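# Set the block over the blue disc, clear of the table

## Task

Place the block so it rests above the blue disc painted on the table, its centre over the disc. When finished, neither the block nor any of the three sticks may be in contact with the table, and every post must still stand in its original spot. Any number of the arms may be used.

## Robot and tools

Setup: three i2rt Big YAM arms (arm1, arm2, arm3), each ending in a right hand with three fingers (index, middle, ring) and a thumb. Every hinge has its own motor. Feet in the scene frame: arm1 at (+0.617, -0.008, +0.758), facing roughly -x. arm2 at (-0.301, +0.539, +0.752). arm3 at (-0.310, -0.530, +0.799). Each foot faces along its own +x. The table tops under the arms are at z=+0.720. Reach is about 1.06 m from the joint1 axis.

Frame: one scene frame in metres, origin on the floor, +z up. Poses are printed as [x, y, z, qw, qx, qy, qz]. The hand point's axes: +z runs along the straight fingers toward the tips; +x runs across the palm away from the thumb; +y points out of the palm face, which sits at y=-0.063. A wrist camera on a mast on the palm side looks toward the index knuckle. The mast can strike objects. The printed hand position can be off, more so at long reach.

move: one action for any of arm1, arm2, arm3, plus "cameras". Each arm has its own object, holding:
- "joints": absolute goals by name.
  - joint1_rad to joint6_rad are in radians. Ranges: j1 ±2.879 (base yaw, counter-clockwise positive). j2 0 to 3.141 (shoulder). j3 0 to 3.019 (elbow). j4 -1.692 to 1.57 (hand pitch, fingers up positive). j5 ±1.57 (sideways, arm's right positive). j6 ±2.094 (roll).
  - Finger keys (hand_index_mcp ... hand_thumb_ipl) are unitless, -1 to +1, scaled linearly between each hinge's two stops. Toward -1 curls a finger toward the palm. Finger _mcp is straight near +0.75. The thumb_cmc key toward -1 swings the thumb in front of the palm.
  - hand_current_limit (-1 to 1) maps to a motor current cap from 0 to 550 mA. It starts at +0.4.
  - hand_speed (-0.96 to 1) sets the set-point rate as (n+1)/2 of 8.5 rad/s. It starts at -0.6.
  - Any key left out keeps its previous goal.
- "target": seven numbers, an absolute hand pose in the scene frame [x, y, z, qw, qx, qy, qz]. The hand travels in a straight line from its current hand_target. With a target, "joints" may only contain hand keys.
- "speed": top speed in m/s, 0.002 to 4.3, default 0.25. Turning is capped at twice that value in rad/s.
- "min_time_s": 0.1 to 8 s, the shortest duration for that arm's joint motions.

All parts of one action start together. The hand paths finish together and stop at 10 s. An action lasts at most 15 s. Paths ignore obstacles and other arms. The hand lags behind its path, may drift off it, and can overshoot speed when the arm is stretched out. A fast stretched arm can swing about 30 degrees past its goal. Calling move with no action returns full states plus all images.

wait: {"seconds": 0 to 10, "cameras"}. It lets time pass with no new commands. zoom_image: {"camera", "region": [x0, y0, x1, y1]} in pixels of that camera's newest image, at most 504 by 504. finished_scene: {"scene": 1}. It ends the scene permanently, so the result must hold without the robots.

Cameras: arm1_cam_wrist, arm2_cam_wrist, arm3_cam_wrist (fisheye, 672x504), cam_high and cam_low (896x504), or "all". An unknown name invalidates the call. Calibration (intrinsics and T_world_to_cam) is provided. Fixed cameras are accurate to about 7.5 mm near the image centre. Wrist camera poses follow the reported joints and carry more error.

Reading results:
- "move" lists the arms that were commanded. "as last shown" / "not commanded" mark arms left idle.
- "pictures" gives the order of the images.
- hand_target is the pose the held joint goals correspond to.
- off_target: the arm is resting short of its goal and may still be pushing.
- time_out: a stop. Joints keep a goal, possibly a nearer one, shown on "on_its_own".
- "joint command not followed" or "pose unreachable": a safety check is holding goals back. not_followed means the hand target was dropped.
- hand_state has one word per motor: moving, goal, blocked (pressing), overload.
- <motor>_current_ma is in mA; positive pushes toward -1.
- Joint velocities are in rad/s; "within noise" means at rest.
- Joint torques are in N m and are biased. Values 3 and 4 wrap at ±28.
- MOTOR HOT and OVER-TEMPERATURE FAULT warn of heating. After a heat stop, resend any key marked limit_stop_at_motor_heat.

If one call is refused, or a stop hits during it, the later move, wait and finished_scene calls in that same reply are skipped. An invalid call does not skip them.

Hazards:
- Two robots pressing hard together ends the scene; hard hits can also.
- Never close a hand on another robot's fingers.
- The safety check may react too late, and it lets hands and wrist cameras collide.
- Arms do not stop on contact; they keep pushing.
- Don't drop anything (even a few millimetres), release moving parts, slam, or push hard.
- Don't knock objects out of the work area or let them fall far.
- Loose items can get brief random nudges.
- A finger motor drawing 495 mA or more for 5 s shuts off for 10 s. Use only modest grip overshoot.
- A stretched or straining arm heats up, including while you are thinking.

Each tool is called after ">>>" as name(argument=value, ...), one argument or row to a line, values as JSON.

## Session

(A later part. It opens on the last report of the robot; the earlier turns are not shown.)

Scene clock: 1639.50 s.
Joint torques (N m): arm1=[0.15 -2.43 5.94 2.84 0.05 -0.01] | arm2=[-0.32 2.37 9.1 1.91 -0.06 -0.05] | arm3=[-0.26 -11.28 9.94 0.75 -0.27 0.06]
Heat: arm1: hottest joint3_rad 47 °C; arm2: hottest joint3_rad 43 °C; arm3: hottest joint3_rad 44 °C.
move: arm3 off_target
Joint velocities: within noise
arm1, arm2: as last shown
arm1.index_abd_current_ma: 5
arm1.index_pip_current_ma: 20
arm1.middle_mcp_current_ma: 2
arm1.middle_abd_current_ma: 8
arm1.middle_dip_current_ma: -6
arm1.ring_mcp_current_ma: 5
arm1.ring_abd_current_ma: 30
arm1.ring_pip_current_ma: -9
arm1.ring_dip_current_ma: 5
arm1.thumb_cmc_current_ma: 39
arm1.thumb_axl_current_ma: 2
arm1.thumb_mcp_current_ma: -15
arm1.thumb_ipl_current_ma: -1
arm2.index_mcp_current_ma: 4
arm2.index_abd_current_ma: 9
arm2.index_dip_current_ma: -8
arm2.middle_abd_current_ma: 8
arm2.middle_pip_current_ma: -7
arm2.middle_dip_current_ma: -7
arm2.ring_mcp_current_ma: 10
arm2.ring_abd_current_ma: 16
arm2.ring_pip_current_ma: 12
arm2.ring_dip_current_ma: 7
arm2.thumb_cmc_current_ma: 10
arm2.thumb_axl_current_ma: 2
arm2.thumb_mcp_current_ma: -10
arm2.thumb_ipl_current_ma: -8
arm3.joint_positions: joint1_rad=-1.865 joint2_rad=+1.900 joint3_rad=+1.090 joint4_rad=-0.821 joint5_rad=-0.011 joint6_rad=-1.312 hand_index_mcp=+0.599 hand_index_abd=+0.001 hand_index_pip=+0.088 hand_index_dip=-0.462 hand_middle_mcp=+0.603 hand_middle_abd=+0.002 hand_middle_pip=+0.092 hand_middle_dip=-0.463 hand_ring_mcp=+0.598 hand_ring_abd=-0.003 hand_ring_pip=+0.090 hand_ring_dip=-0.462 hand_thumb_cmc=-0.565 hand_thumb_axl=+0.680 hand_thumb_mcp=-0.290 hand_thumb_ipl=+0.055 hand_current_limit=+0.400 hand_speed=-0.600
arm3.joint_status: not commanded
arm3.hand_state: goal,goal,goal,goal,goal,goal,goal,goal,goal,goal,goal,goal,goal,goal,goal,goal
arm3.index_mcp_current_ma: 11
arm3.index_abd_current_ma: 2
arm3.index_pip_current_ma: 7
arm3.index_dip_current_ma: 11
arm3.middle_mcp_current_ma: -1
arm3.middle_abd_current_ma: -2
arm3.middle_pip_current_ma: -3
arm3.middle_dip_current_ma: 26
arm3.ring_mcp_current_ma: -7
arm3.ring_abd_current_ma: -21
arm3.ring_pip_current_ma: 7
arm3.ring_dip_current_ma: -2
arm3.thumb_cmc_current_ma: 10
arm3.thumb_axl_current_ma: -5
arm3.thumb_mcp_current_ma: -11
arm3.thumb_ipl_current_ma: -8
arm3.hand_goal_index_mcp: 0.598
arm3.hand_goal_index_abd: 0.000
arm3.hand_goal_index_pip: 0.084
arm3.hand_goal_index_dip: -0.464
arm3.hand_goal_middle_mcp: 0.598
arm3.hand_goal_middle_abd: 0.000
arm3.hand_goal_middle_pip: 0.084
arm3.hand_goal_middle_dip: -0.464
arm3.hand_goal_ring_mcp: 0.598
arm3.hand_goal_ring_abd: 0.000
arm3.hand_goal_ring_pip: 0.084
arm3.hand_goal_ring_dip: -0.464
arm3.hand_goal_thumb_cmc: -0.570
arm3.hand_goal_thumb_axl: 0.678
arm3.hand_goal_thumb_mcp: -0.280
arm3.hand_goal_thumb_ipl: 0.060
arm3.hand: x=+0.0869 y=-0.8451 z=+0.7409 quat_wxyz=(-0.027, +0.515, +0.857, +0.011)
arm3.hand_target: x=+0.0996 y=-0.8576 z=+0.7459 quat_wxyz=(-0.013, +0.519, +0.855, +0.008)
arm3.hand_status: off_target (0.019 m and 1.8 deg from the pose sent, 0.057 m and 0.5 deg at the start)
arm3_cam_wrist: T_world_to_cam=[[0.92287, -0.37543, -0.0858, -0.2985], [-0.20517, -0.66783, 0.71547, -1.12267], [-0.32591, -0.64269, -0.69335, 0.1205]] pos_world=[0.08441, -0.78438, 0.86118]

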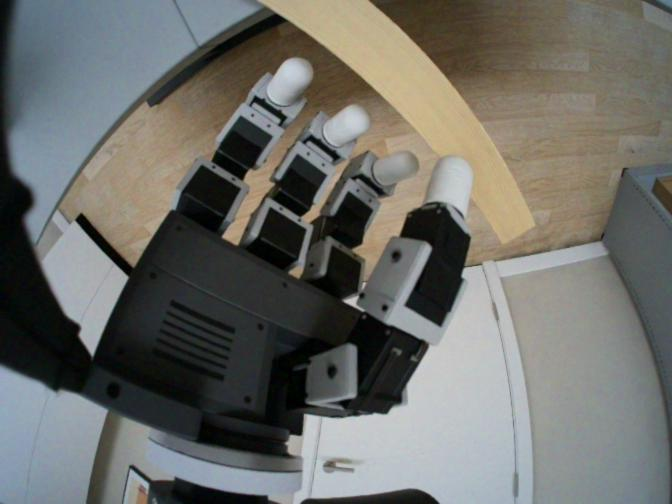

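>>> move(
  arm3={"target": [0.152, -0.846, 0.751, -0.0128, 0.5188, 0.8549, 0.0078], "speed": 0.1},
  cameras=["arm3_cam_wrist", "cam_high"],
)

Scene clock: 1655.10 s.
Joint torques (N m): arm1=[0.15 -2.49 5.96 2.82 0.05 -0.01] | arm2=[-0.21 2.26 9.11 1.88 -0.07 -0.04] | arm3=[-0.44 -11.93 10.35 0.09 -0.29 0.07]
Heat: arm1: hottest joint3_rad 47 °C; arm2: hottest joint3_rad 43 °C; arm3: hottest joint3_rad 43 °C.
move: arm3 off_target
Joint velocities: within noise
arm1, arm2: as last shown
arm1.index_mcp_current_ma: -7
arm1.index_abd_current_ma: -3
arm1.index_pip_current_ma: 19
arm1.index_dip_current_ma: 7
arm1.middle_mcp_current_ma: 4
arm1.middle_abd_current_ma: 19
arm1.middle_pip_current_ma: 1
arm1.middle_dip_current_ma: -4
arm1.ring_mcp_current_ma: 7
arm1.ring_pip_current_ma: -4
arm1.ring_dip_current_ma: 9
arm1.thumb_cmc_current_ma: 34
arm1.thumb_axl_current_ma: 10
arm1.thumb_mcp_current_ma: -16
arm1.thumb_ipl_current_ma: 1
arm2.index_abd_current_ma: 8
arm2.index_pip_current_ma: -2
arm2.middle_pip_current_ma: -8
arm2.middle_dip_current_ma: -3
arm2.ring_mcp_current_ma: 6
arm2.ring_abd_current_ma: 13
arm2.ring_pip_current_ma: 9
arm2.ring_dip_current_ma: 3
arm2.thumb_axl_current_ma: 5
arm2.thumb_ipl_current_ma: -10
arm3.joint_positions: joint1_rad=-1.774 joint2_rad=+1.941 joint3_rad=+1.188 joint4_rad=-0.854 joint5_rad=-0.013 joint6_rad=-1.221 hand_index_mcp=+0.599 hand_index_abd=+0.001 hand_index_pip=+0.088 hand_index_dip=-0.462 hand_middle_mcp=+0.603 hand_middle_abd=+0.002 hand_middle_pip=+0.092 hand_middle_dip=-0.463 hand_ring_mcp=+0.599 hand_ring_abd=-0.003 hand_ring_pip=+0.090 hand_ring_dip=-0.462 hand_thumb_cmc=-0.565 hand_thumb_axl=+0.680 hand_thumb_mcp=-0.290 hand_thumb_ipl=+0.055 hand_current_limit=+0.400 hand_speed=-0.600
arm3.joint_status: not commanded
arm3.hand_state: goal,goal,goal,goal,goal,goal,goal,goal,goal,goal,goal,goal,goal,goal,goal,goal
arm3.index_mcp_current_ma: 14
arm3.index_abd_current_ma: 1
arm3.index_pip_current_ma: -7
arm3.index_dip_current_ma: -2
arm3.middle_mcp_current_ma: 4
arm3.middle_abd_current_ma: 11
arm3.middle_pip_current_ma: 4
arm3.middle_dip_current_ma: 22
arm3.ring_mcp_current_ma: -14
arm3.ring_abd_current_ma: -9
arm3.ring_pip_current_ma: 0
arm3.ring_dip_current_ma: -8
arm3.thumb_cmc_current_ma: 9
arm3.thumb_axl_current_ma: 5
arm3.thumb_mcp_current_ma: -3
arm3.thumb_ipl_current_ma: 12
arm3.hand_goal_index_mcp: 0.598
arm3.hand_goal_index_abd: 0.000
arm3.hand_goal_index_pip: 0.084
arm3.hand_goal_index_dip: -0.464
arm3.hand_goal_middle_mcp: 0.598
arm3.hand_goal_middle_abd: 0.000
arm3.hand_goal_middle_pip: 0.084
arm3.hand_goal_middle_dip: -0.464
arm3.hand_goal_ring_mcp: 0.598
arm3.hand_goal_ring_abd: 0.000
arm3.hand_goal_ring_pip: 0.084
arm3.hand_goal_ring_dip: -0.464
arm3.hand_goal_thumb_cmc: -0.570
arm3.hand_goal_thumb_axl: 0.678
arm3.hand_goal_thumb_mcp: -0.280
arm3.hand_goal_thumb_ipl: 0.060
arm3.hand: x=+0.1422 y=-0.8382 z=+0.7487 quat_wxyz=(-0.017, +0.515, +0.857, +0.007)
arm3.hand_target: x=+0.1518 y=-0.8457 z=+0.7512 quat_wxyz=(-0.013, +0.519, +0.855, +0.008)
arm3.hand_status: off_target (0.013 m and 0.6 deg from the pose sent, 0.066 m and 1.8 deg at the start)
arm3_cam_wrist: T_world_to_cam=[[0.92401, -0.37667, -0.06579, -0.36241], [-0.21563, -0.6554, 0.72385, -1.10669], [-0.31577, -0.65465, -0.68682, 0.13183]] pos_world=[0.13786, -0.77553, 0.86777]

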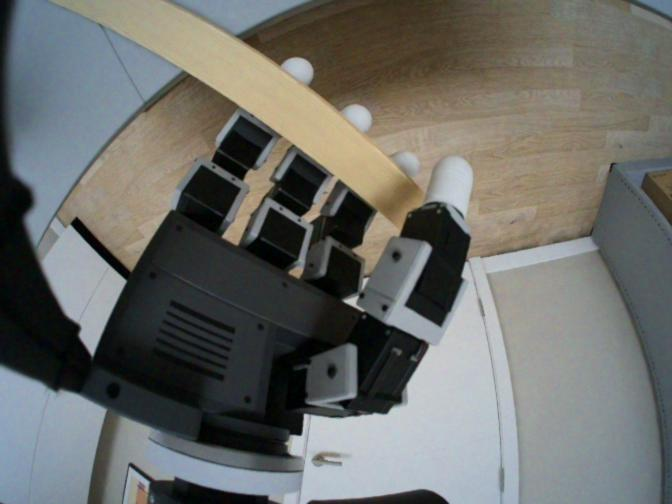

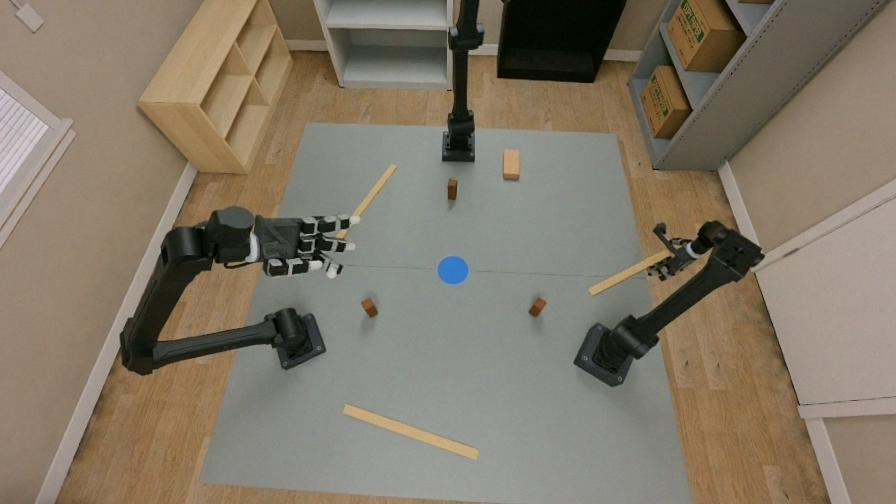

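>>> move(
  arm3={"joints": {"hand_thumb_cmc": -0.93, "hand_thumb_mcp": -0.6, "hand_thumb_ipl": 0.168, "hand_index_dip": -0.8, "hand_middle_dip": -0.8, "hand_ring_dip": -0.8}},
  cameras=["arm3_cam_wrist"],
)

Scene clock: 1706.73 s.
Joint torques (N m): arm1=[0.09 -2.43 5.93 2.82 0.05 0] | arm2=[-0.32 2.26 9.13 1.87 -0.07 -0.05] | arm3=[-0.32 -11.93 10.32 0.06 -0.28 0.05]
Heat: arm1: hottest joint3_rad 46 °C; arm2: hottest joint3_rad 43 °C; arm3: hottest joint3_rad 44 °C.
move: arm3 off_target
Joint velocities: within noise
arm1, arm2: as last shown
arm1.index_mcp_current_ma: -6
arm1.index_abd_current_ma: 2
arm1.index_pip_current_ma: 24
arm1.index_dip_current_ma: 0
arm1.middle_mcp_current_ma: 5
arm1.middle_abd_current_ma: 13
arm1.middle_pip_current_ma: 4
arm1.middle_dip_current_ma: -3
arm1.ring_mcp_current_ma: 12
arm1.ring_dip_current_ma: 6
arm1.thumb_cmc_current_ma: 29
arm1.thumb_axl_current_ma: 15
arm1.thumb_mcp_current_ma: -17
arm1.thumb_ipl_current_ma: -1
arm2.index_mcp_current_ma: 1
arm2.index_abd_current_ma: 7
arm2.index_pip_current_ma: 1
arm2.index_dip_current_ma: -7
arm2.middle_mcp_current_ma: 12
arm2.middle_abd_current_ma: 9
arm2.middle_pip_current_ma: -11
arm2.middle_dip_current_ma: -7
arm2.ring_mcp_current_ma: 9
arm2.ring_abd_current_ma: 18
arm2.ring_pip_current_ma: 10
arm2.ring_dip_current_ma: 6
arm2.thumb_cmc_current_ma: 9
arm2.thumb_axl_current_ma: 6
arm2.thumb_mcp_current_ma: -12
arm2.thumb_ipl_current_ma: -2
arm3.joint_positions: joint1_rad=-1.774 joint2_rad=+1.942 joint3_rad=+1.188 joint4_rad=-0.854 joint5_rad=-0.013 joint6_rad=-1.220 hand_index_mcp=+0.599 hand_index_abd=+0.001 hand_index_pip=+0.088 hand_index_dip=-0.798 hand_middle_mcp=+0.608 hand_middle_abd=+0.002 hand_middle_pip=+0.092 hand_middle_dip=-0.799 hand_ring_mcp=+0.615 hand_ring_abd=-0.003 hand_ring_pip=+0.097 hand_ring_dip=-0.793 hand_thumb_cmc=-0.926 hand_thumb_axl=+0.678 hand_thumb_mcp=-0.575 hand_thumb_ipl=+0.172 hand_current_limit=+0.400 hand_speed=-0.600
arm3.joint_status: hand_thumb_mcp off_target (ended at -0.575, target -0.600); the others done
arm3.hand_state: goal,goal,goal,goal,goal,goal,goal,goal,goal,goal,goal,goal,goal,goal,blocked,goal
arm3.index_mcp_current_ma: 6
arm3.index_abd_current_ma: 3
arm3.index_pip_current_ma: 5
arm3.index_dip_current_ma: 16
arm3.middle_mcp_current_ma: 6
arm3.middle_abd_current_ma: -4
arm3.middle_pip_current_ma: -8
arm3.middle_dip_current_ma: 5
arm3.ring_mcp_current_ma: 22
arm3.ring_abd_current_ma: -9
arm3.ring_pip_current_ma: 10
arm3.ring_dip_current_ma: -4
arm3.thumb_cmc_current_ma: 16
arm3.thumb_axl_current_ma: 18
arm3.thumb_mcp_current_ma: 46
arm3.thumb_ipl_current_ma: 13
arm3.hand_goal_index_mcp: 0.598
arm3.hand_goal_index_abd: 0.000
arm3.hand_goal_index_pip: 0.084
arm3.hand_goal_index_dip: -0.800
arm3.hand_goal_middle_mcp: 0.598
arm3.hand_goal_middle_abd: 0.000
arm3.hand_goal_middle_pip: 0.084
arm3.hand_goal_middle_dip: -0.800
arm3.hand_goal_ring_mcp: 0.598
arm3.hand_goal_ring_abd: 0.000
arm3.hand_goal_ring_pip: 0.084
arm3.hand_goal_ring_dip: -0.800
arm3.hand_goal_thumb_cmc: -0.930
arm3.hand_goal_thumb_axl: 0.678
arm3.hand_goal_thumb_mcp: -0.600
arm3.hand_goal_thumb_ipl: 0.168
arm3.hand: x=+0.1420 y=-0.8382 z=+0.7481 quat_wxyz=(-0.017, +0.516, +0.857, +0.008)
arm3.hand_target: x=+0.1517 y=-0.8457 z=+0.7511 quat_wxyz=(-0.013, +0.519, +0.855, +0.008)
arm3.hand_status: not commanded
arm3_cam_wrist: T_world_to_cam=[[0.92355, -0.37762, -0.06685, -0.36228], [-0.21571, -0.65567, 0.72358, -1.10627], [-0.31706, -0.65384, -0.687, 0.13249]] pos_world=[0.13795, -0.77553, 0.86728]

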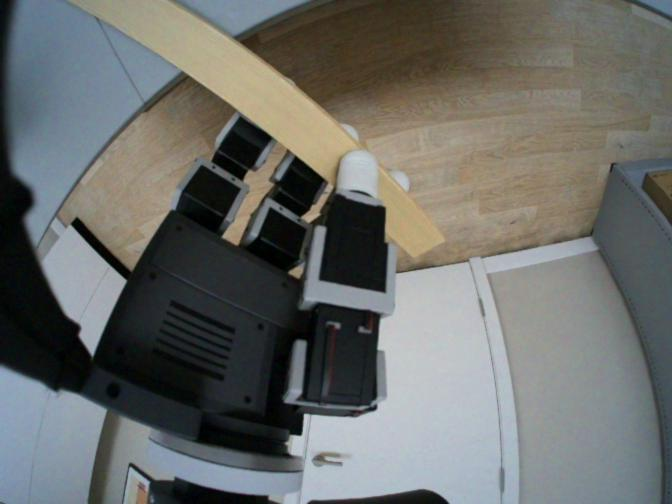

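>>> move(
  arm3={"joints": {"hand_index_pip": -0.109, "hand_middle_pip": -0.109, "hand_ring_pip": -0.109, "hand_index_dip": -0.83, "hand_middle_dip": -0.83, "hand_ring_dip": -0.83, "hand_thumb_mcp": -0.618}},
  cameras=["arm3_cam_wrist", "cam_high"],
)

Scene clock: 1716.23 s.
Joint torques (N m): arm1=[0.09 -2.43 5.96 2.82 0.05 -0.01] | arm2=[-0.38 2.37 9.11 1.91 -0.06 -0.05] | arm3=[-0.21 -11.99 10.33 -0.01 -0.21 0.04]
Heat: arm1: hottest joint3_rad 46 °C; arm2: hottest joint3_rad 43 °C; arm3: hottest joint3_rad 44 °C.
move: arm3 off_target
Joint velocities: within noise
arm1, arm2: as last shown
arm1.index_abd_current_ma: 7
arm1.index_pip_current_ma: 18
arm1.index_dip_current_ma: 6
arm1.middle_mcp_current_ma: 6
arm1.middle_abd_current_ma: 10
arm1.middle_pip_current_ma: -1
arm1.ring_mcp_current_ma: 7
arm1.ring_abd_current_ma: 32
arm1.ring_pip_current_ma: -6
arm1.ring_dip_current_ma: 14
arm1.thumb_axl_current_ma: 6
arm1.thumb_mcp_current_ma: -14
arm1.thumb_ipl_current_ma: 0
arm2.index_mcp_current_ma: 5
arm2.index_abd_current_ma: 10
arm2.index_dip_current_ma: -6
arm2.middle_mcp_current_ma: 4
arm2.middle_pip_current_ma: -8
arm2.middle_dip_current_ma: -5
arm2.ring_mcp_current_ma: 11
arm2.ring_abd_current_ma: 16
arm2.ring_dip_current_ma: 2
arm2.thumb_cmc_current_ma: 15
arm2.thumb_axl_current_ma: 4
arm2.thumb_mcp_current_ma: -9
arm2.thumb_ipl_current_ma: -9
arm3.joint_positions: joint1_rad=-1.774 joint2_rad=+1.943 joint3_rad=+1.188 joint4_rad=-0.854 joint5_rad=-0.014 joint6_rad=-1.219 hand_index_mcp=+0.650 hand_index_abd=+0.001 hand_index_pip=-0.026 hand_index_dip=-0.802 hand_middle_mcp=+0.643 hand_middle_abd=+0.002 hand_middle_pip=-0.016 hand_middle_dip=-0.808 hand_ring_mcp=+0.640 hand_ring_abd=-0.003 hand_ring_pip=-0.013 hand_ring_dip=-0.803 hand_thumb_cmc=-0.925 hand_thumb_axl=+0.685 hand_thumb_mcp=-0.564 hand_thumb_ipl=+0.191 hand_current_limit=+0.400 hand_speed=-0.600
arm3.joint_status: hand_index_pip off_target (ended at -0.026, target -0.109); hand_index_dip off_target (ended at -0.802, target -0.830); hand_middle_pip off_target (ended at -0.016, target -0.109); hand_middle_dip off_target (ended at -0.808, target -0.830); hand_ring_pip off_target (ended at -0.013, target -0.109); hand_ring_dip off_target (ended at -0.803, target -0.830); hand_thumb_mcp off_target (ended at -0.564, target -0.618)
arm3.hand_state: blocked,goal,blocked,blocked,blocked,goal,blocked,blocked,blocked,goal,blocked,blocked,goal,goal,blocked,blocked
arm3.index_mcp_current_ma: 94
arm3.index_abd_current_ma: -5
arm3.index_pip_current_ma: 122
arm3.index_dip_current_ma: 42
arm3.middle_mcp_current_ma: 70
arm3.middle_abd_current_ma: 8
arm3.middle_pip_current_ma: 131
arm3.middle_dip_current_ma: 22
arm3.ring_mcp_current_ma: 53
arm3.ring_abd_current_ma: -10
arm3.ring_pip_current_ma: 161
arm3.ring_dip_current_ma: 35
arm3.thumb_cmc_current_ma: 19
arm3.thumb_axl_current_ma: 8
arm3.thumb_mcp_current_ma: 112
arm3.thumb_ipl_current_ma: 30
arm3.hand_goal_index_mcp: 0.598
arm3.hand_goal_index_abd: 0.000
arm3.hand_goal_index_pip: -0.108
arm3.hand_goal_index_dip: -0.830
arm3.hand_goal_middle_mcp: 0.598
arm3.hand_goal_middle_abd: 0.000
arm3.hand_goal_middle_pip: -0.108
arm3.hand_goal_middle_dip: -0.830
arm3.hand_goal_ring_mcp: 0.598
arm3.hand_goal_ring_abd: 0.000
arm3.hand_goal_ring_pip: -0.108
arm3.hand_goal_ring_dip: -0.830
arm3.hand_goal_thumb_cmc: -0.930
arm3.hand_goal_thumb_axl: 0.678
arm3.hand_goal_thumb_mcp: -0.618
arm3.hand_goal_thumb_ipl: 0.168
arm3.hand: x=+0.1421 y=-0.8381 z=+0.7479 quat_wxyz=(-0.017, +0.516, +0.856, +0.008)
arm3.hand_target: x=+0.1517 y=-0.8457 z=+0.7510 quat_wxyz=(-0.013, +0.519, +0.855, +0.008)
arm3.hand_status: not commanded
arm3_cam_wrist: T_world_to_cam=[[0.92326, -0.37831, -0.06686, -0.36287], [-0.21659, -0.6563, 0.72275, -1.10582], [-0.3173, -0.6528, -0.68787, 0.13404]] pos_world=[0.13805, -0.77553, 0.86717]

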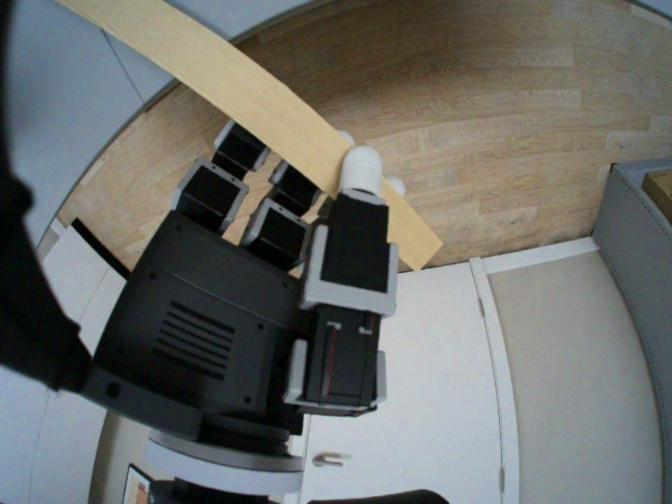

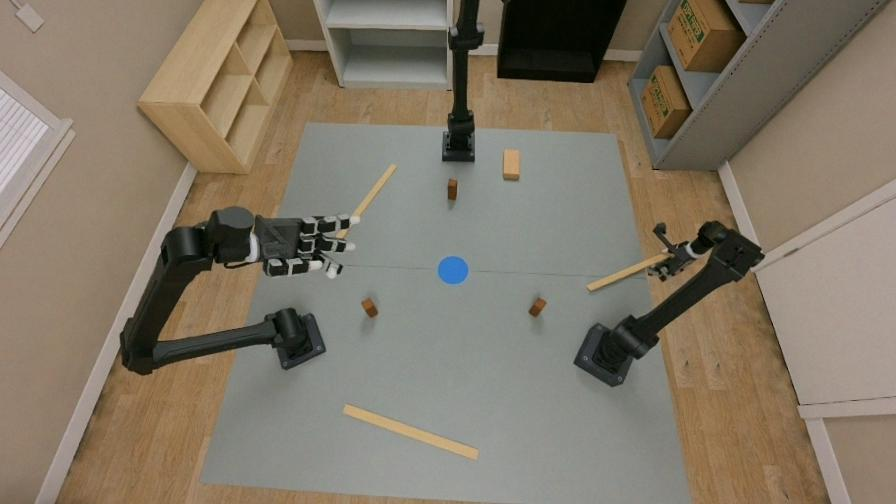

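>>> move(
  arm3={"joints": {"hand_index_pip": -0.18, "hand_middle_pip": -0.18, "hand_ring_pip": -0.18, "hand_thumb_mcp": -0.67}},
  cameras=[],
)

>>> move(
  arm3={"joints": {"joint2_rad": 1.86}, "min_time_s": 1.5},
  cameras=["arm3_cam_wrist", "cam_high"],
)

Scene clock: 1724.67 s.
Joint torques (N m): arm1=[0.09 -2.43 5.94 2.82 0.05 -0.01] | arm2=[-0.32 2.37 9.11 1.88 -0.06 -0.05] | arm3=[-0.21 -11.69 10.3 0.06 -0.22 0.05]
Heat: arm1: hottest joint3_rad 46 °C; arm2: hottest joint3_rad 43 °C; arm3: hottest joint3_rad 44 °C.
move: arm3 off_target
Joint velocities: within noise
arm1, arm2: as last shown
arm1.index_mcp_current_ma: -3
arm1.index_abd_current_ma: 1
arm1.index_pip_current_ma: 21
arm1.index_dip_current_ma: 0
arm1.middle_mcp_current_ma: 2
arm1.middle_abd_current_ma: 13
arm1.middle_pip_current_ma: 0
arm1.middle_dip_current_ma: 1
arm1.ring_mcp_current_ma: 13
arm1.ring_abd_current_ma: 28
arm1.ring_pip_current_ma: -3
arm1.ring_dip_current_ma: 10
arm1.thumb_cmc_current_ma: 34
arm1.thumb_axl_current_ma: 5
arm1.thumb_mcp_current_ma: -11
arm1.thumb_ipl_current_ma: 4
arm2.index_mcp_current_ma: 2
arm2.index_abd_current_ma: 5
arm2.index_pip_current_ma: 4
arm2.index_dip_current_ma: -4
arm2.middle_mcp_current_ma: 5
arm2.middle_abd_current_ma: 6
arm2.middle_pip_current_ma: -9
arm2.middle_dip_current_ma: -8
arm2.ring_mcp_current_ma: 9
arm2.ring_abd_current_ma: 19
arm2.ring_pip_current_ma: 8
arm2.ring_dip_current_ma: 8
arm2.thumb_cmc_current_ma: 16
arm2.thumb_axl_current_ma: 7
arm2.thumb_ipl_current_ma: -10
arm3.joint_positions: joint1_rad=-1.774 joint2_rad=+1.943 joint3_rad=+1.188 joint4_rad=-0.854 joint5_rad=-0.014 joint6_rad=-1.219 hand_index_mcp=+0.655 hand_index_abd=+0.001 hand_index_pip=-0.122 hand_index_dip=-0.829 hand_middle_mcp=+0.651 hand_middle_abd=+0.002 hand_middle_pip=-0.106 hand_middle_dip=-0.827 hand_ring_mcp=+0.645 hand_ring_abd=-0.003 hand_ring_pip=-0.114 hand_ring_dip=-0.816 hand_thumb_cmc=-0.919 hand_thumb_axl=+0.695 hand_thumb_mcp=-0.560 hand_thumb_ipl=+0.220 hand_current_limit=+0.400 hand_speed=-0.600
arm3.joint_status: hand_index_pip off_target (ended at -0.122, target -0.180); hand_middle_pip off_target (ended at -0.106, target -0.180); hand_ring_pip off_target (ended at -0.114, target -0.180); hand_thumb_mcp off_target (ended at -0.560, target -0.670)
arm3.hand_state: blocked,goal,blocked,goal,blocked,goal,blocked,goal,blocked,goal,blocked,goal,goal,goal,blocked,blocked
arm3.index_mcp_current_ma: 92
arm3.index_abd_current_ma: -3
arm3.index_pip_current_ma: 78
arm3.index_dip_current_ma: 4
arm3.middle_mcp_current_ma: 79
arm3.middle_abd_current_ma: 3
arm3.middle_pip_current_ma: 108
arm3.middle_dip_current_ma: -5
arm3.ring_mcp_current_ma: 57
arm3.ring_abd_current_ma: -4
arm3.ring_pip_current_ma: 101
arm3.ring_dip_current_ma: 18
arm3.thumb_cmc_current_ma: 17
arm3.thumb_axl_current_ma: 31
arm3.thumb_mcp_current_ma: 242
arm3.thumb_ipl_current_ma: 103
arm3.hand_goal_index_mcp: 0.598
arm3.hand_goal_index_abd: 0.000
arm3.hand_goal_index_pip: -0.180
arm3.hand_goal_index_dip: -0.830
arm3.hand_goal_middle_mcp: 0.598
arm3.hand_goal_middle_abd: 0.000
arm3.hand_goal_middle_pip: -0.180
arm3.hand_goal_middle_dip: -0.830
arm3.hand_goal_ring_mcp: 0.598
arm3.hand_goal_ring_abd: 0.000
arm3.hand_goal_ring_pip: -0.180
arm3.hand_goal_ring_dip: -0.830
arm3.hand_goal_thumb_cmc: -0.930
arm3.hand_goal_thumb_axl: 0.678
arm3.hand_goal_thumb_mcp: -0.670
arm3.hand_goal_thumb_ipl: 0.168
arm3.on_its_own: hand_index_dip moved -0.026 to your old target -0.830
arm3.hand: x=+0.1421 y=-0.8380 z=+0.7477 quat_wxyz=(-0.017, +0.516, +0.856, +0.008)
arm3.hand_target: x=+0.1518 y=-0.8457 z=+0.7511 quat_wxyz=(-0.013, +0.519, +0.855, +0.008)
arm3.hand_status: not commanded

Scene clock: 1726.73 s.
Joint torques (N m): arm1=[0.15 -2.43 5.96 2.84 0.04 -0.01] | arm2=[-0.26 2.32 9.1 1.91 -0.07 -0.05] | arm3=[-0.38 -13.45 10.95 0.2 -0.22 0.04]
Heat: arm1: hottest joint3_rad 46 °C; arm2: hottest joint3_rad 43 °C; arm3: hottest joint3_rad 44 °C.
move: arm3 done
Joint velocities: within noise
arm1.joint_positions: joint1_rad=+0.250 joint2_rad=+1.438 joint3_rad=+2.828 joint4_rad=-1.330 joint5_rad=-0.023 joint6_rad=+1.049 hand_index_mcp=+1.000 hand_index_abd=+0.256 hand_index_pip=-0.482 hand_index_dip=+0.007 hand_middle_mcp=+0.763 hand_middle_abd=+0.145 hand_middle_pip=+0.577 hand_middle_dip=+0.696 hand_ring_mcp=+0.762 hand_ring_abd=-0.087 hand_ring_pip=+0.577 hand_ring_dip=+0.696 hand_thumb_cmc=-0.545 hand_thumb_axl=+0.683 hand_thumb_mcp=-0.784 hand_thumb_ipl=+0.168 hand_current_limit=+0.400 hand_speed=-0.600
arm1.joint_status: not commanded
arm1.hand_state: overload,goal,goal,goal,goal,goal,goal,goal,goal,blocked,goal,goal,blocked,goal,goal,goal
arm1.index_mcp_current_ma: -3
arm1.index_abd_current_ma: 6
arm1.index_pip_current_ma: 14
arm1.index_dip_current_ma: 4
arm1.middle_mcp_current_ma: 3
arm1.middle_abd_current_ma: 14
arm1.middle_pip_current_ma: 4
arm1.middle_dip_current_ma: 3
arm1.ring_mcp_current_ma: 12
arm1.ring_abd_current_ma: 30
arm1.ring_pip_current_ma: -5
arm1.ring_dip_current_ma: 12
arm1.thumb_cmc_current_ma: 39
arm1.thumb_axl_current_ma: 4
arm1.thumb_mcp_current_ma: -11
arm1.thumb_ipl_current_ma: 2
arm1.hand_goal_index_mcp: 0.754
arm1.hand_goal_index_abd: 0.250
arm1.hand_goal_index_pip: -0.500
arm1.hand_goal_index_dip: 0.000
arm1.hand_goal_middle_mcp: 0.754
arm1.hand_goal_middle_abd: 0.140
arm1.hand_goal_middle_pip: 0.576
arm1.hand_goal_middle_dip: 0.696
arm1.hand_goal_ring_mcp: 0.754
arm1.hand_goal_ring_abd: -0.140
arm1.hand_goal_ring_pip: 0.576
arm1.hand_goal_ring_dip: 0.696
arm1.hand_goal_thumb_cmc: -0.570
arm1.hand_goal_thumb_axl: 0.678
arm1.hand_goal_thumb_mcp: -0.780
arm1.hand_goal_thumb_ipl: 0.168
arm1.hand: x=+0.2486 y=-0.0272 z=+1.6844 quat_wxyz=(+0.722, +0.274, -0.631, -0.082)
arm1.hand_target: x=+0.2482 y=-0.0274 z=+1.6884 quat_wxyz=(+0.727, +0.272, -0.626, -0.083)
arm1.hand_status: not commanded
arm2.joint_positions: joint1_rad=+0.017 joint2_rad=+0.620 joint3_rad=+1.375 joint4_rad=-1.399 joint5_rad=-0.024 joint6_rad=+1.132 hand_index_mcp=+0.755 hand_index_abd=+0.255 hand_index_pip=-0.496 hand_index_dip=+0.000 hand_middle_mcp=+0.753 hand_middle_abd=+0.157 hand_middle_pip=+0.577 hand_middle_dip=+0.696 hand_ring_mcp=+0.760 hand_ring_abd=-0.152 hand_ring_pip=+0.579 hand_ring_dip=+0.697 hand_thumb_cmc=-0.564 hand_thumb_axl=+0.679 hand_thumb_mcp=-0.783 hand_thumb_ipl=+0.168 hand_current_limit=+0.400 hand_speed=-0.600
arm2.joint_status: not commanded
arm2.hand_state: goal,goal,goal,goal,goal,goal,goal,goal,goal,goal,goal,goal,goal,goal,goal,goal
arm2.index_mcp_current_ma: 3
arm2.index_abd_current_ma: 4
arm2.index_pip_current_ma: 4
arm2.index_dip_current_ma: -1
arm2.middle_mcp_current_ma: 7
arm2.middle_abd_current_ma: 8
arm2.middle_pip_current_ma: -10
arm2.middle_dip_current_ma: -6
arm2.ring_mcp_current_ma: 9
arm2.ring_abd_current_ma: 14
arm2.ring_pip_current_ma: 8
arm2.ring_dip_current_ma: 5
arm2.thumb_cmc_current_ma: 13
arm2.thumb_axl_current_ma: 5
arm2.thumb_mcp_current_ma: -11
arm2.thumb_ipl_current_ma: -10
arm2.hand_goal_index_mcp: 0.754
arm2.hand_goal_index_abd: 0.250
arm2.hand_goal_index_pip: -0.500
arm2.hand_goal_index_dip: 0.000
arm2.hand_goal_middle_mcp: 0.754
arm2.hand_goal_middle_abd: 0.150
arm2.hand_goal_middle_pip: 0.576
arm2.hand_goal_middle_dip: 0.696
arm2.hand_goal_ring_mcp: 0.754
arm2.hand_goal_ring_abd: -0.160
arm2.hand_goal_ring_pip: 0.576
arm2.hand_goal_ring_dip: 0.696
arm2.hand_goal_thumb_cmc: -0.570
arm2.hand_goal_thumb_axl: 0.678
arm2.hand_goal_thumb_mcp: -0.780
arm2.hand_goal_thumb_ipl: 0.168
arm2.hand: x=-0.2507 y=+0.2936 z=+1.2834 quat_wxyz=(+0.296, +0.855, -0.258, +0.338)
arm2.hand_target: x=-0.2517 y=+0.2954 z=+1.2910 quat_wxyz=(+0.302, +0.851, -0.257, +0.344)
arm2.hand_status: not commanded
arm3.joint_positions: joint1_rad=-1.774 joint2_rad=+1.873 joint3_rad=+1.188 joint4_rad=-0.854 joint5_rad=-0.014 joint6_rad=-1.219 hand_index_mcp=+0.654 hand_index_abd=+0.001 hand_index_pip=-0.143 hand_index_dip=-0.832 hand_middle_mcp=+0.651 hand_middle_abd=-0.001 hand_middle_pip=-0.106 hand_middle_dip=-0.825 hand_ring_mcp=+0.645 hand_ring_abd=-0.003 hand_ring_pip=-0.121 hand_ring_dip=-0.820 hand_thumb_cmc=-0.919 hand_thumb_axl=+0.695 hand_thumb_mcp=-0.559 hand_thumb_ipl=+0.220 hand_current_limit=+0.400 hand_speed=-0.600
arm3.joint_status: all done
arm3.hand_state: blocked,goal,blocked,goal,blocked,goal,blocked,goal,blocked,goal,blocked,goal,goal,goal,blocked,blocked
arm3.index_mcp_current_ma: 101
arm3.index_abd_current_ma: -1
arm3.index_pip_current_ma: 64
arm3.index_dip_current_ma: 19
arm3.middle_mcp_current_ma: 69
arm3.middle_abd_current_ma: 6
arm3.middle_pip_current_ma: 95
arm3.middle_dip_current_ma: 22
arm3.ring_mcp_current_ma: 69
arm3.ring_abd_current_ma: -17
arm3.ring_pip_current_ma: 91
arm3.ring_dip_current_ma: 8
arm3.thumb_cmc_current_ma: 11
arm3.thumb_axl_current_ma: 34
arm3.thumb_mcp_current_ma: 249
arm3.thumb_ipl_current_ma: 91
arm3.hand_goal_index_mcp: 0.598
arm3.hand_goal_index_abd: 0.000
arm3.hand_goal_index_pip: -0.180
arm3.hand_goal_index_dip: -0.830
arm3.hand_goal_middle_mcp: 0.598
arm3.hand_goal_middle_abd: 0.000
arm3.hand_goal_middle_pip: -0.180
arm3.hand_goal_middle_dip: -0.830
arm3.hand_goal_ring_mcp: 0.598
arm3.hand_goal_ring_abd: 0.000
arm3.hand_goal_ring_pip: -0.180
arm3.hand_goal_ring_dip: -0.830
arm3.hand_goal_thumb_cmc: -0.930
arm3.hand_goal_thumb_axl: 0.678
arm3.hand_goal_thumb_mcp: -0.670
arm3.hand_goal_thumb_ipl: 0.168
arm3.on_its_own: hand_index_pip moved -0.020 toward your old target -0.180
arm3.hand: x=+0.1507 y=-0.8456 z=+0.7847 quat_wxyz=(+0.017, +0.516, +0.857, +0.001)
arm3.hand_target: x=+0.1629 y=-0.8553 z=+0.8032 quat_wxyz=(+0.035, +0.518, +0.855, -0.001)
arm3.hand_status: not commanded
arm3_cam_wrist: T_world_to_cam=[[0.92516, -0.37958, -0.00113, -0.42413], [-0.25437, -0.62219, 0.74039, -1.11482], [-0.28174, -0.68469, -0.67218, 0.11253]] pos_world=[0.14051, -0.77757, 0.90056]

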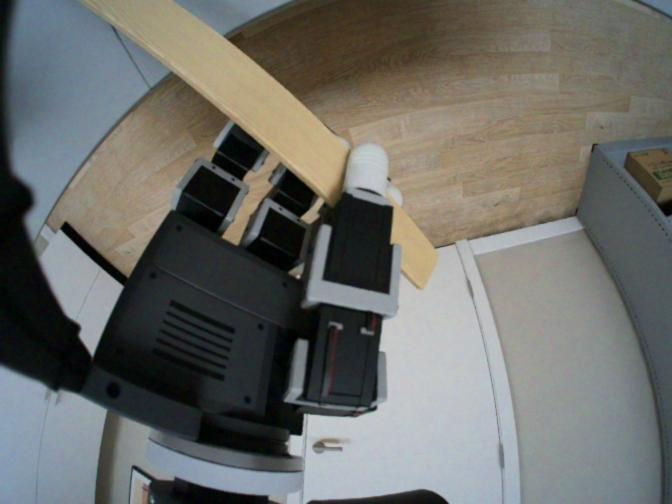

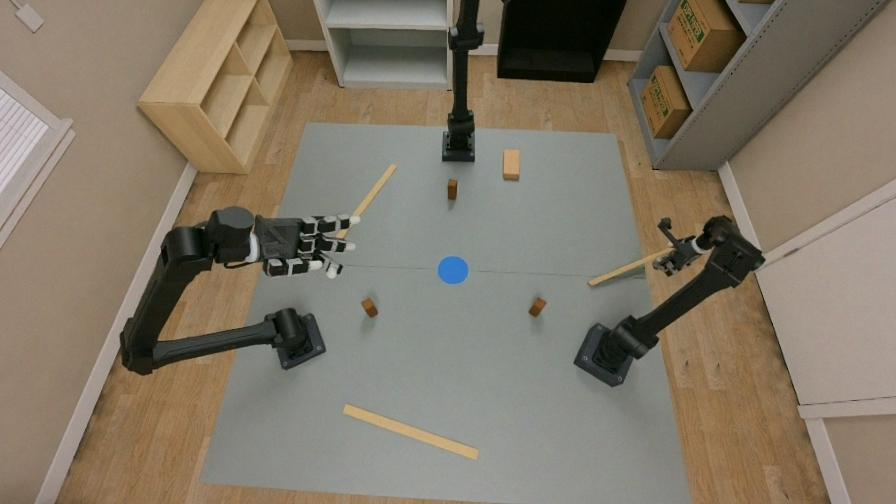

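>>> move(
  arm3={"target": [0.14, -0.80, 0.90, -0.0128, 0.5188, 0.8549, 0.0078], "speed": 0.12},
  cameras=["arm3_cam_wrist", "cam_high", "cam_low"],
)

Scene clock: 1735.30 s.
Joint torques (N m): arm1=[0.09 -2.43 5.96 2.82 0.04 0] | arm2=[-0.21 2.26 9.07 1.92 -0.07 -0.05] | arm3=[0.09 -11.4 12.77 -0.05 -0.3 0.07]
Heat: arm1: hottest joint3_rad 46 °C; arm2: hottest joint3_rad 43 °C; arm3: hottest joint3_rad 45 °C.
move: arm3 off_target
Joint velocities: within noise
arm1, arm2: as last shown
arm1.index_mcp_current_ma: 1
arm1.index_abd_current_ma: 11
arm1.index_pip_current_ma: 21
arm1.index_dip_current_ma: 2
arm1.middle_mcp_current_ma: 7
arm1.middle_abd_current_ma: 7
arm1.middle_dip_current_ma: -1
arm1.ring_abd_current_ma: 27
arm1.ring_pip_current_ma: -6
arm1.ring_dip_current_ma: 13
arm1.thumb_cmc_current_ma: 35
arm1.thumb_axl_current_ma: 8
arm1.thumb_mcp_current_ma: -16
arm2.index_mcp_current_ma: 2
arm2.index_abd_current_ma: 6
arm2.index_pip_current_ma: 5
arm2.index_dip_current_ma: -6
arm2.middle_mcp_current_ma: 11
arm2.middle_abd_current_ma: 7
arm2.middle_pip_current_ma: -7
arm2.ring_mcp_current_ma: 10
arm2.ring_abd_current_ma: 18
arm2.ring_pip_current_ma: 7
arm2.thumb_cmc_current_ma: 10
arm2.thumb_axl_current_ma: 4
arm2.thumb_mcp_current_ma: -6
arm2.thumb_ipl_current_ma: -7
arm3.joint_positions: joint1_rad=-1.727 joint2_rad=+1.660 joint3_rad=+1.201 joint4_rad=-1.174 joint5_rad=-0.014 joint6_rad=-1.168 hand_index_mcp=+0.608 hand_index_abd=+0.001 hand_index_pip=-0.168 hand_index_dip=-0.832 hand_middle_mcp=+0.658 hand_middle_abd=+0.002 hand_middle_pip=-0.106 hand_middle_dip=-0.832 hand_ring_mcp=+0.609 hand_ring_abd=-0.003 hand_ring_pip=-0.165 hand_ring_dip=-0.823 hand_thumb_cmc=-0.919 hand_thumb_axl=+0.694 hand_thumb_mcp=-0.561 hand_thumb_ipl=+0.219 hand_current_limit=+0.400 hand_speed=-0.600
arm3.joint_status: not commanded
arm3.hand_state: goal,goal,goal,goal,blocked,goal,blocked,goal,goal,goal,goal,goal,goal,goal,blocked,blocked
arm3.index_mcp_current_ma: 9
arm3.index_abd_current_ma: -3
arm3.index_pip_current_ma: 3
arm3.index_dip_current_ma: 6
arm3.middle_mcp_current_ma: 93
arm3.middle_abd_current_ma: 12
arm3.middle_pip_current_ma: 115
arm3.middle_dip_current_ma: 3
arm3.ring_mcp_current_ma: 0
arm3.ring_abd_current_ma: -8
arm3.ring_pip_current_ma: 12
arm3.ring_dip_current_ma: 3
arm3.thumb_cmc_current_ma: -1
arm3.thumb_axl_current_ma: 37
arm3.thumb_mcp_current_ma: 247
arm3.thumb_ipl_current_ma: 98
arm3.hand_goal_index_mcp: 0.598
arm3.hand_goal_index_abd: 0.000
arm3.hand_goal_index_pip: -0.180
arm3.hand_goal_index_dip: -0.830
arm3.hand_goal_middle_mcp: 0.598
arm3.hand_goal_middle_abd: 0.000
arm3.hand_goal_middle_pip: -0.180
arm3.hand_goal_middle_dip: -0.830
arm3.hand_goal_ring_mcp: 0.598
arm3.hand_goal_ring_abd: 0.000
arm3.hand_goal_ring_pip: -0.180
arm3.hand_goal_ring_dip: -0.830
arm3.hand_goal_thumb_cmc: -0.930
arm3.hand_goal_thumb_axl: 0.678
arm3.hand_goal_thumb_mcp: -0.670
arm3.hand_goal_thumb_ipl: 0.168
arm3.on_its_own: hand_index_pip moved -0.026 to your old target -0.180; hand_ring_pip moved -0.044 to your old target -0.180
arm3.hand: x=+0.1256 y=-0.7937 z=+0.8821 quat_wxyz=(-0.030, +0.517, +0.855, +0.009)
arm3.hand_target: x=+0.1394 y=-0.7996 z=+0.9002 quat_wxyz=(-0.013, +0.519, +0.855, +0.008)
arm3.hand_status: off_target (0.024 m and 2.0 deg from the pose sent, 0.124 m and 3.5 deg at the start)
arm3_cam_wrist: T_world_to_cam=[[0.92041, -0.38003, -0.09179, -0.30085], [-0.20352, -0.66621, 0.71745, -1.18214], [-0.3338, -0.64167, -0.69053, 0.26323]] pos_world=[0.12418, -0.73298, 1.00229]

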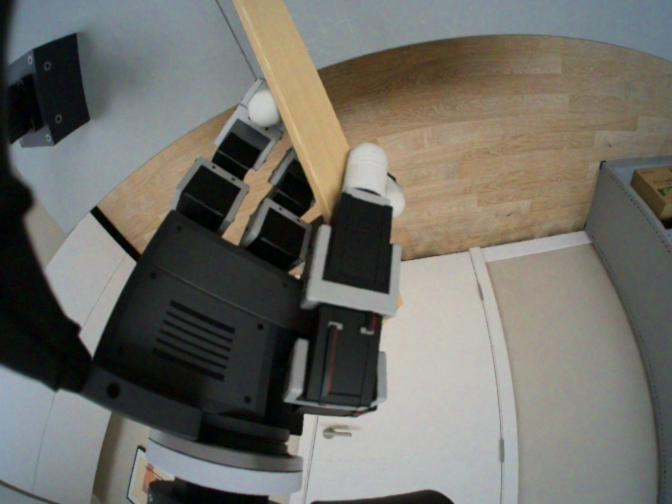

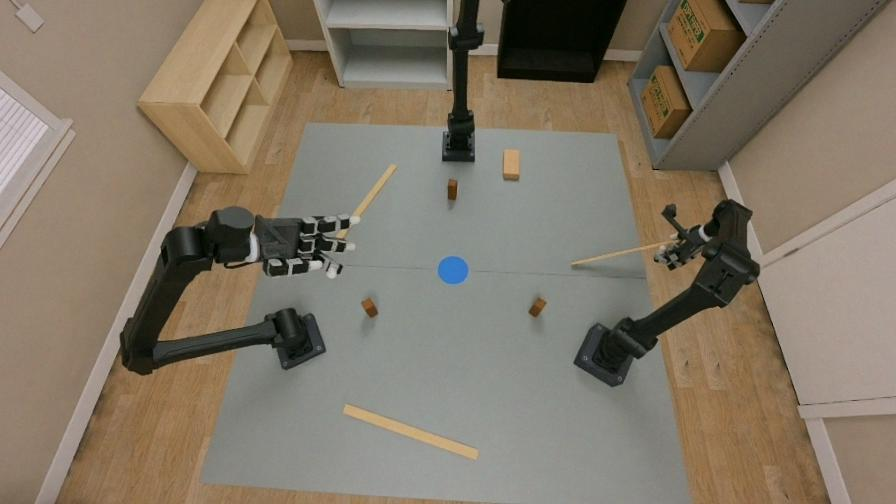

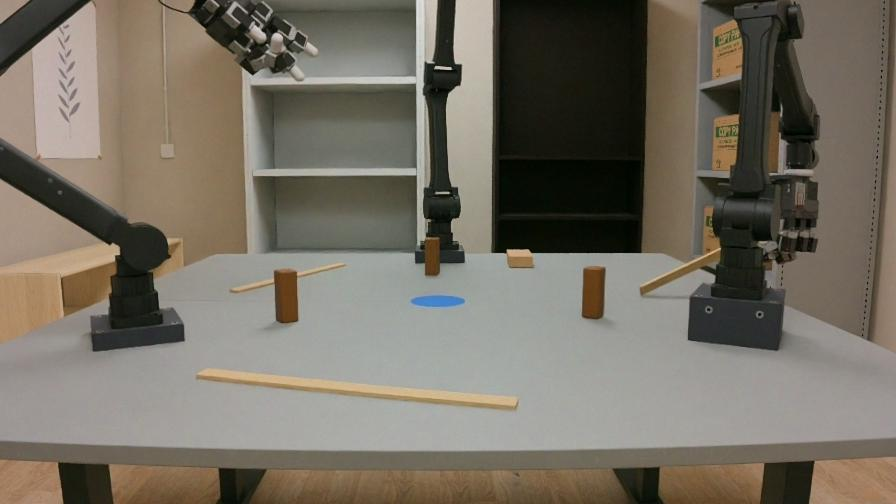

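>>> move(
  arm3={"target": [0.135, -0.82, 0.755, -0.0128, 0.5188, 0.8549, 0.0078], "speed": 0.1},
  cameras=["arm3_cam_wrist", "cam_high", "cam_low"],
)

Scene clock: 1845.80 s.
Joint torques (N m): arm1=[0.15 -2.43 5.96 2.82 0.05 0] | arm2=[-0.26 2.32 9.1 1.89 -0.07 -0.05] | arm3=[-1.08 -11.87 7.45 0.94 -0.23 -0.14]
Heat: arm1: hottest joint3_rad 46 °C; arm2: hottest joint3_rad 43 °C; arm3: hottest joint3_rad 45 °C.
move: arm3 done
Joint velocities: within noise
arm1, arm2: as last shown
arm1.index_mcp_current_ma: -4
arm1.index_abd_current_ma: 8
arm1.index_pip_current_ma: 26
arm1.index_dip_current_ma: -4
arm1.middle_mcp_current_ma: 3
arm1.middle_abd_current_ma: 16
arm1.middle_pip_current_ma: 3
arm1.middle_dip_current_ma: -2
arm1.ring_mcp_current_ma: 5
arm1.ring_abd_current_ma: 30
arm1.ring_pip_current_ma: -5
arm1.ring_dip_current_ma: 15
arm1.thumb_cmc_current_ma: 38
arm1.thumb_axl_current_ma: 10
arm1.thumb_mcp_current_ma: -14
arm1.thumb_ipl_current_ma: 4
arm2.index_mcp_current_ma: 3
arm2.index_abd_current_ma: 5
arm2.index_pip_current_ma: -2
arm2.index_dip_current_ma: -8
arm2.middle_mcp_current_ma: 12
arm2.middle_abd_current_ma: 5
arm2.middle_dip_current_ma: -8
arm2.ring_mcp_current_ma: 8
arm2.ring_abd_current_ma: 14
arm2.ring_pip_current_ma: 8
arm2.ring_dip_current_ma: 2
arm2.thumb_cmc_current_ma: 12
arm2.thumb_axl_current_ma: 1
arm2.thumb_mcp_current_ma: -10
arm2.thumb_ipl_current_ma: -9
arm3.joint_positions: joint1_rad=-1.747 joint2_rad=+1.887 joint3_rad=+1.124 joint4_rad=-0.845 joint5_rad=-0.014 joint6_rad=-1.185 hand_index_mcp=+0.608 hand_index_abd=+0.001 hand_index_pip=-0.168 hand_index_dip=-0.832 hand_middle_mcp=+0.657 hand_middle_abd=-0.008 hand_middle_pip=-0.132 hand_middle_dip=-0.833 hand_ring_mcp=+0.609 hand_ring_abd=-0.003 hand_ring_pip=-0.166 hand_ring_dip=-0.824 hand_thumb_cmc=-0.917 hand_thumb_axl=+0.700 hand_thumb_mcp=-0.576 hand_thumb_ipl=+0.218 hand_current_limit=+0.400 hand_speed=-0.600
arm3.joint_status: not commanded
arm3.hand_state: goal,goal,goal,goal,blocked,goal,blocked,goal,goal,goal,goal,goal,goal,blocked,blocked,blocked
arm3.index_mcp_current_ma: 12
arm3.index_abd_current_ma: 2
arm3.index_pip_current_ma: 20
arm3.index_dip_current_ma: -9
arm3.middle_mcp_current_ma: 85
arm3.middle_abd_current_ma: -15
arm3.middle_pip_current_ma: 67
arm3.middle_dip_current_ma: 9
arm3.ring_mcp_current_ma: 3
arm3.ring_abd_current_ma: -12
arm3.ring_pip_current_ma: 39
arm3.ring_dip_current_ma: 22
arm3.thumb_cmc_current_ma: 15
arm3.thumb_axl_current_ma: 22
arm3.thumb_mcp_current_ma: 209
arm3.thumb_ipl_current_ma: 89
arm3.hand_goal_index_mcp: 0.598
arm3.hand_goal_index_abd: 0.000
arm3.hand_goal_index_pip: -0.180
arm3.hand_goal_index_dip: -0.830
arm3.hand_goal_middle_mcp: 0.598
arm3.hand_goal_middle_abd: 0.000
arm3.hand_goal_middle_pip: -0.180
arm3.hand_goal_middle_dip: -0.830
arm3.hand_goal_ring_mcp: 0.598
arm3.hand_goal_ring_abd: 0.000
arm3.hand_goal_ring_pip: -0.180
arm3.hand_goal_ring_dip: -0.830
arm3.hand_goal_thumb_cmc: -0.930
arm3.hand_goal_thumb_axl: 0.678
arm3.hand_goal_thumb_mcp: -0.670
arm3.hand_goal_thumb_ipl: 0.168
arm3.on_its_own: hand_middle_pip moved -0.026 toward your old target -0.180
arm3.hand: x=+0.1356 y=-0.8152 z=+0.7563 quat_wxyz=(-0.017, +0.519, +0.855, +0.007)
arm3.hand_target: x=+0.1350 y=-0.8199 z=+0.7551 quat_wxyz=(-0.013, +0.519, +0.855, +0.008)
arm3.hand_status: done (0.005 m and 0.5 deg from the pose sent, 0.130 m and 2.0 deg at the start)
arm3_cam_wrist: T_world_to_cam=[[0.9208, -0.38431, -0.0666, -0.35234], [-0.22055, -0.65387, 0.72375, -1.09651], [-0.32169, -0.65174, -0.68684, 0.15337]] pos_world=[0.13194, -0.75242, 0.87548]

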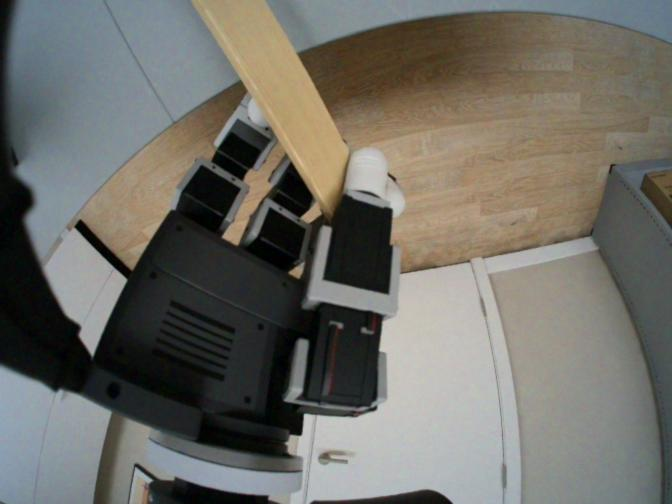

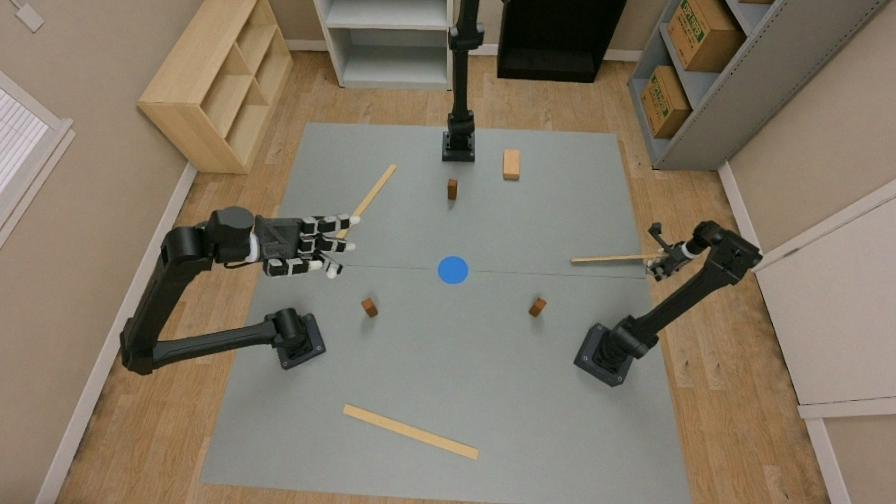

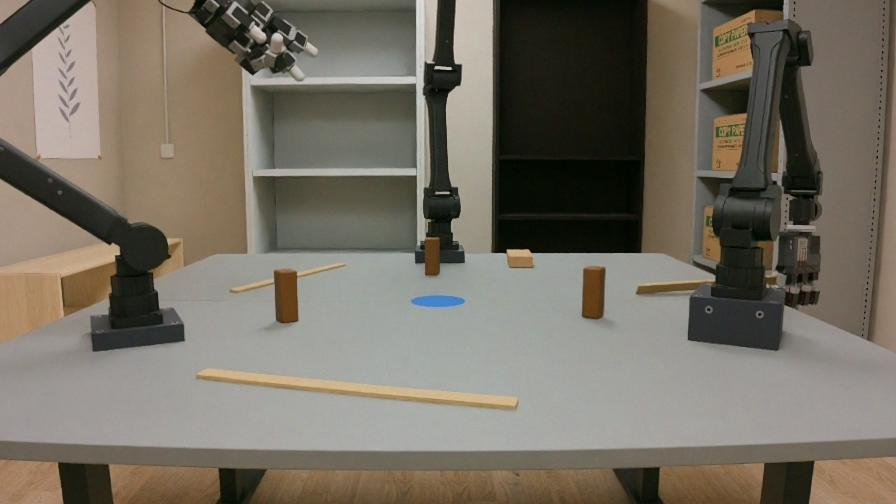

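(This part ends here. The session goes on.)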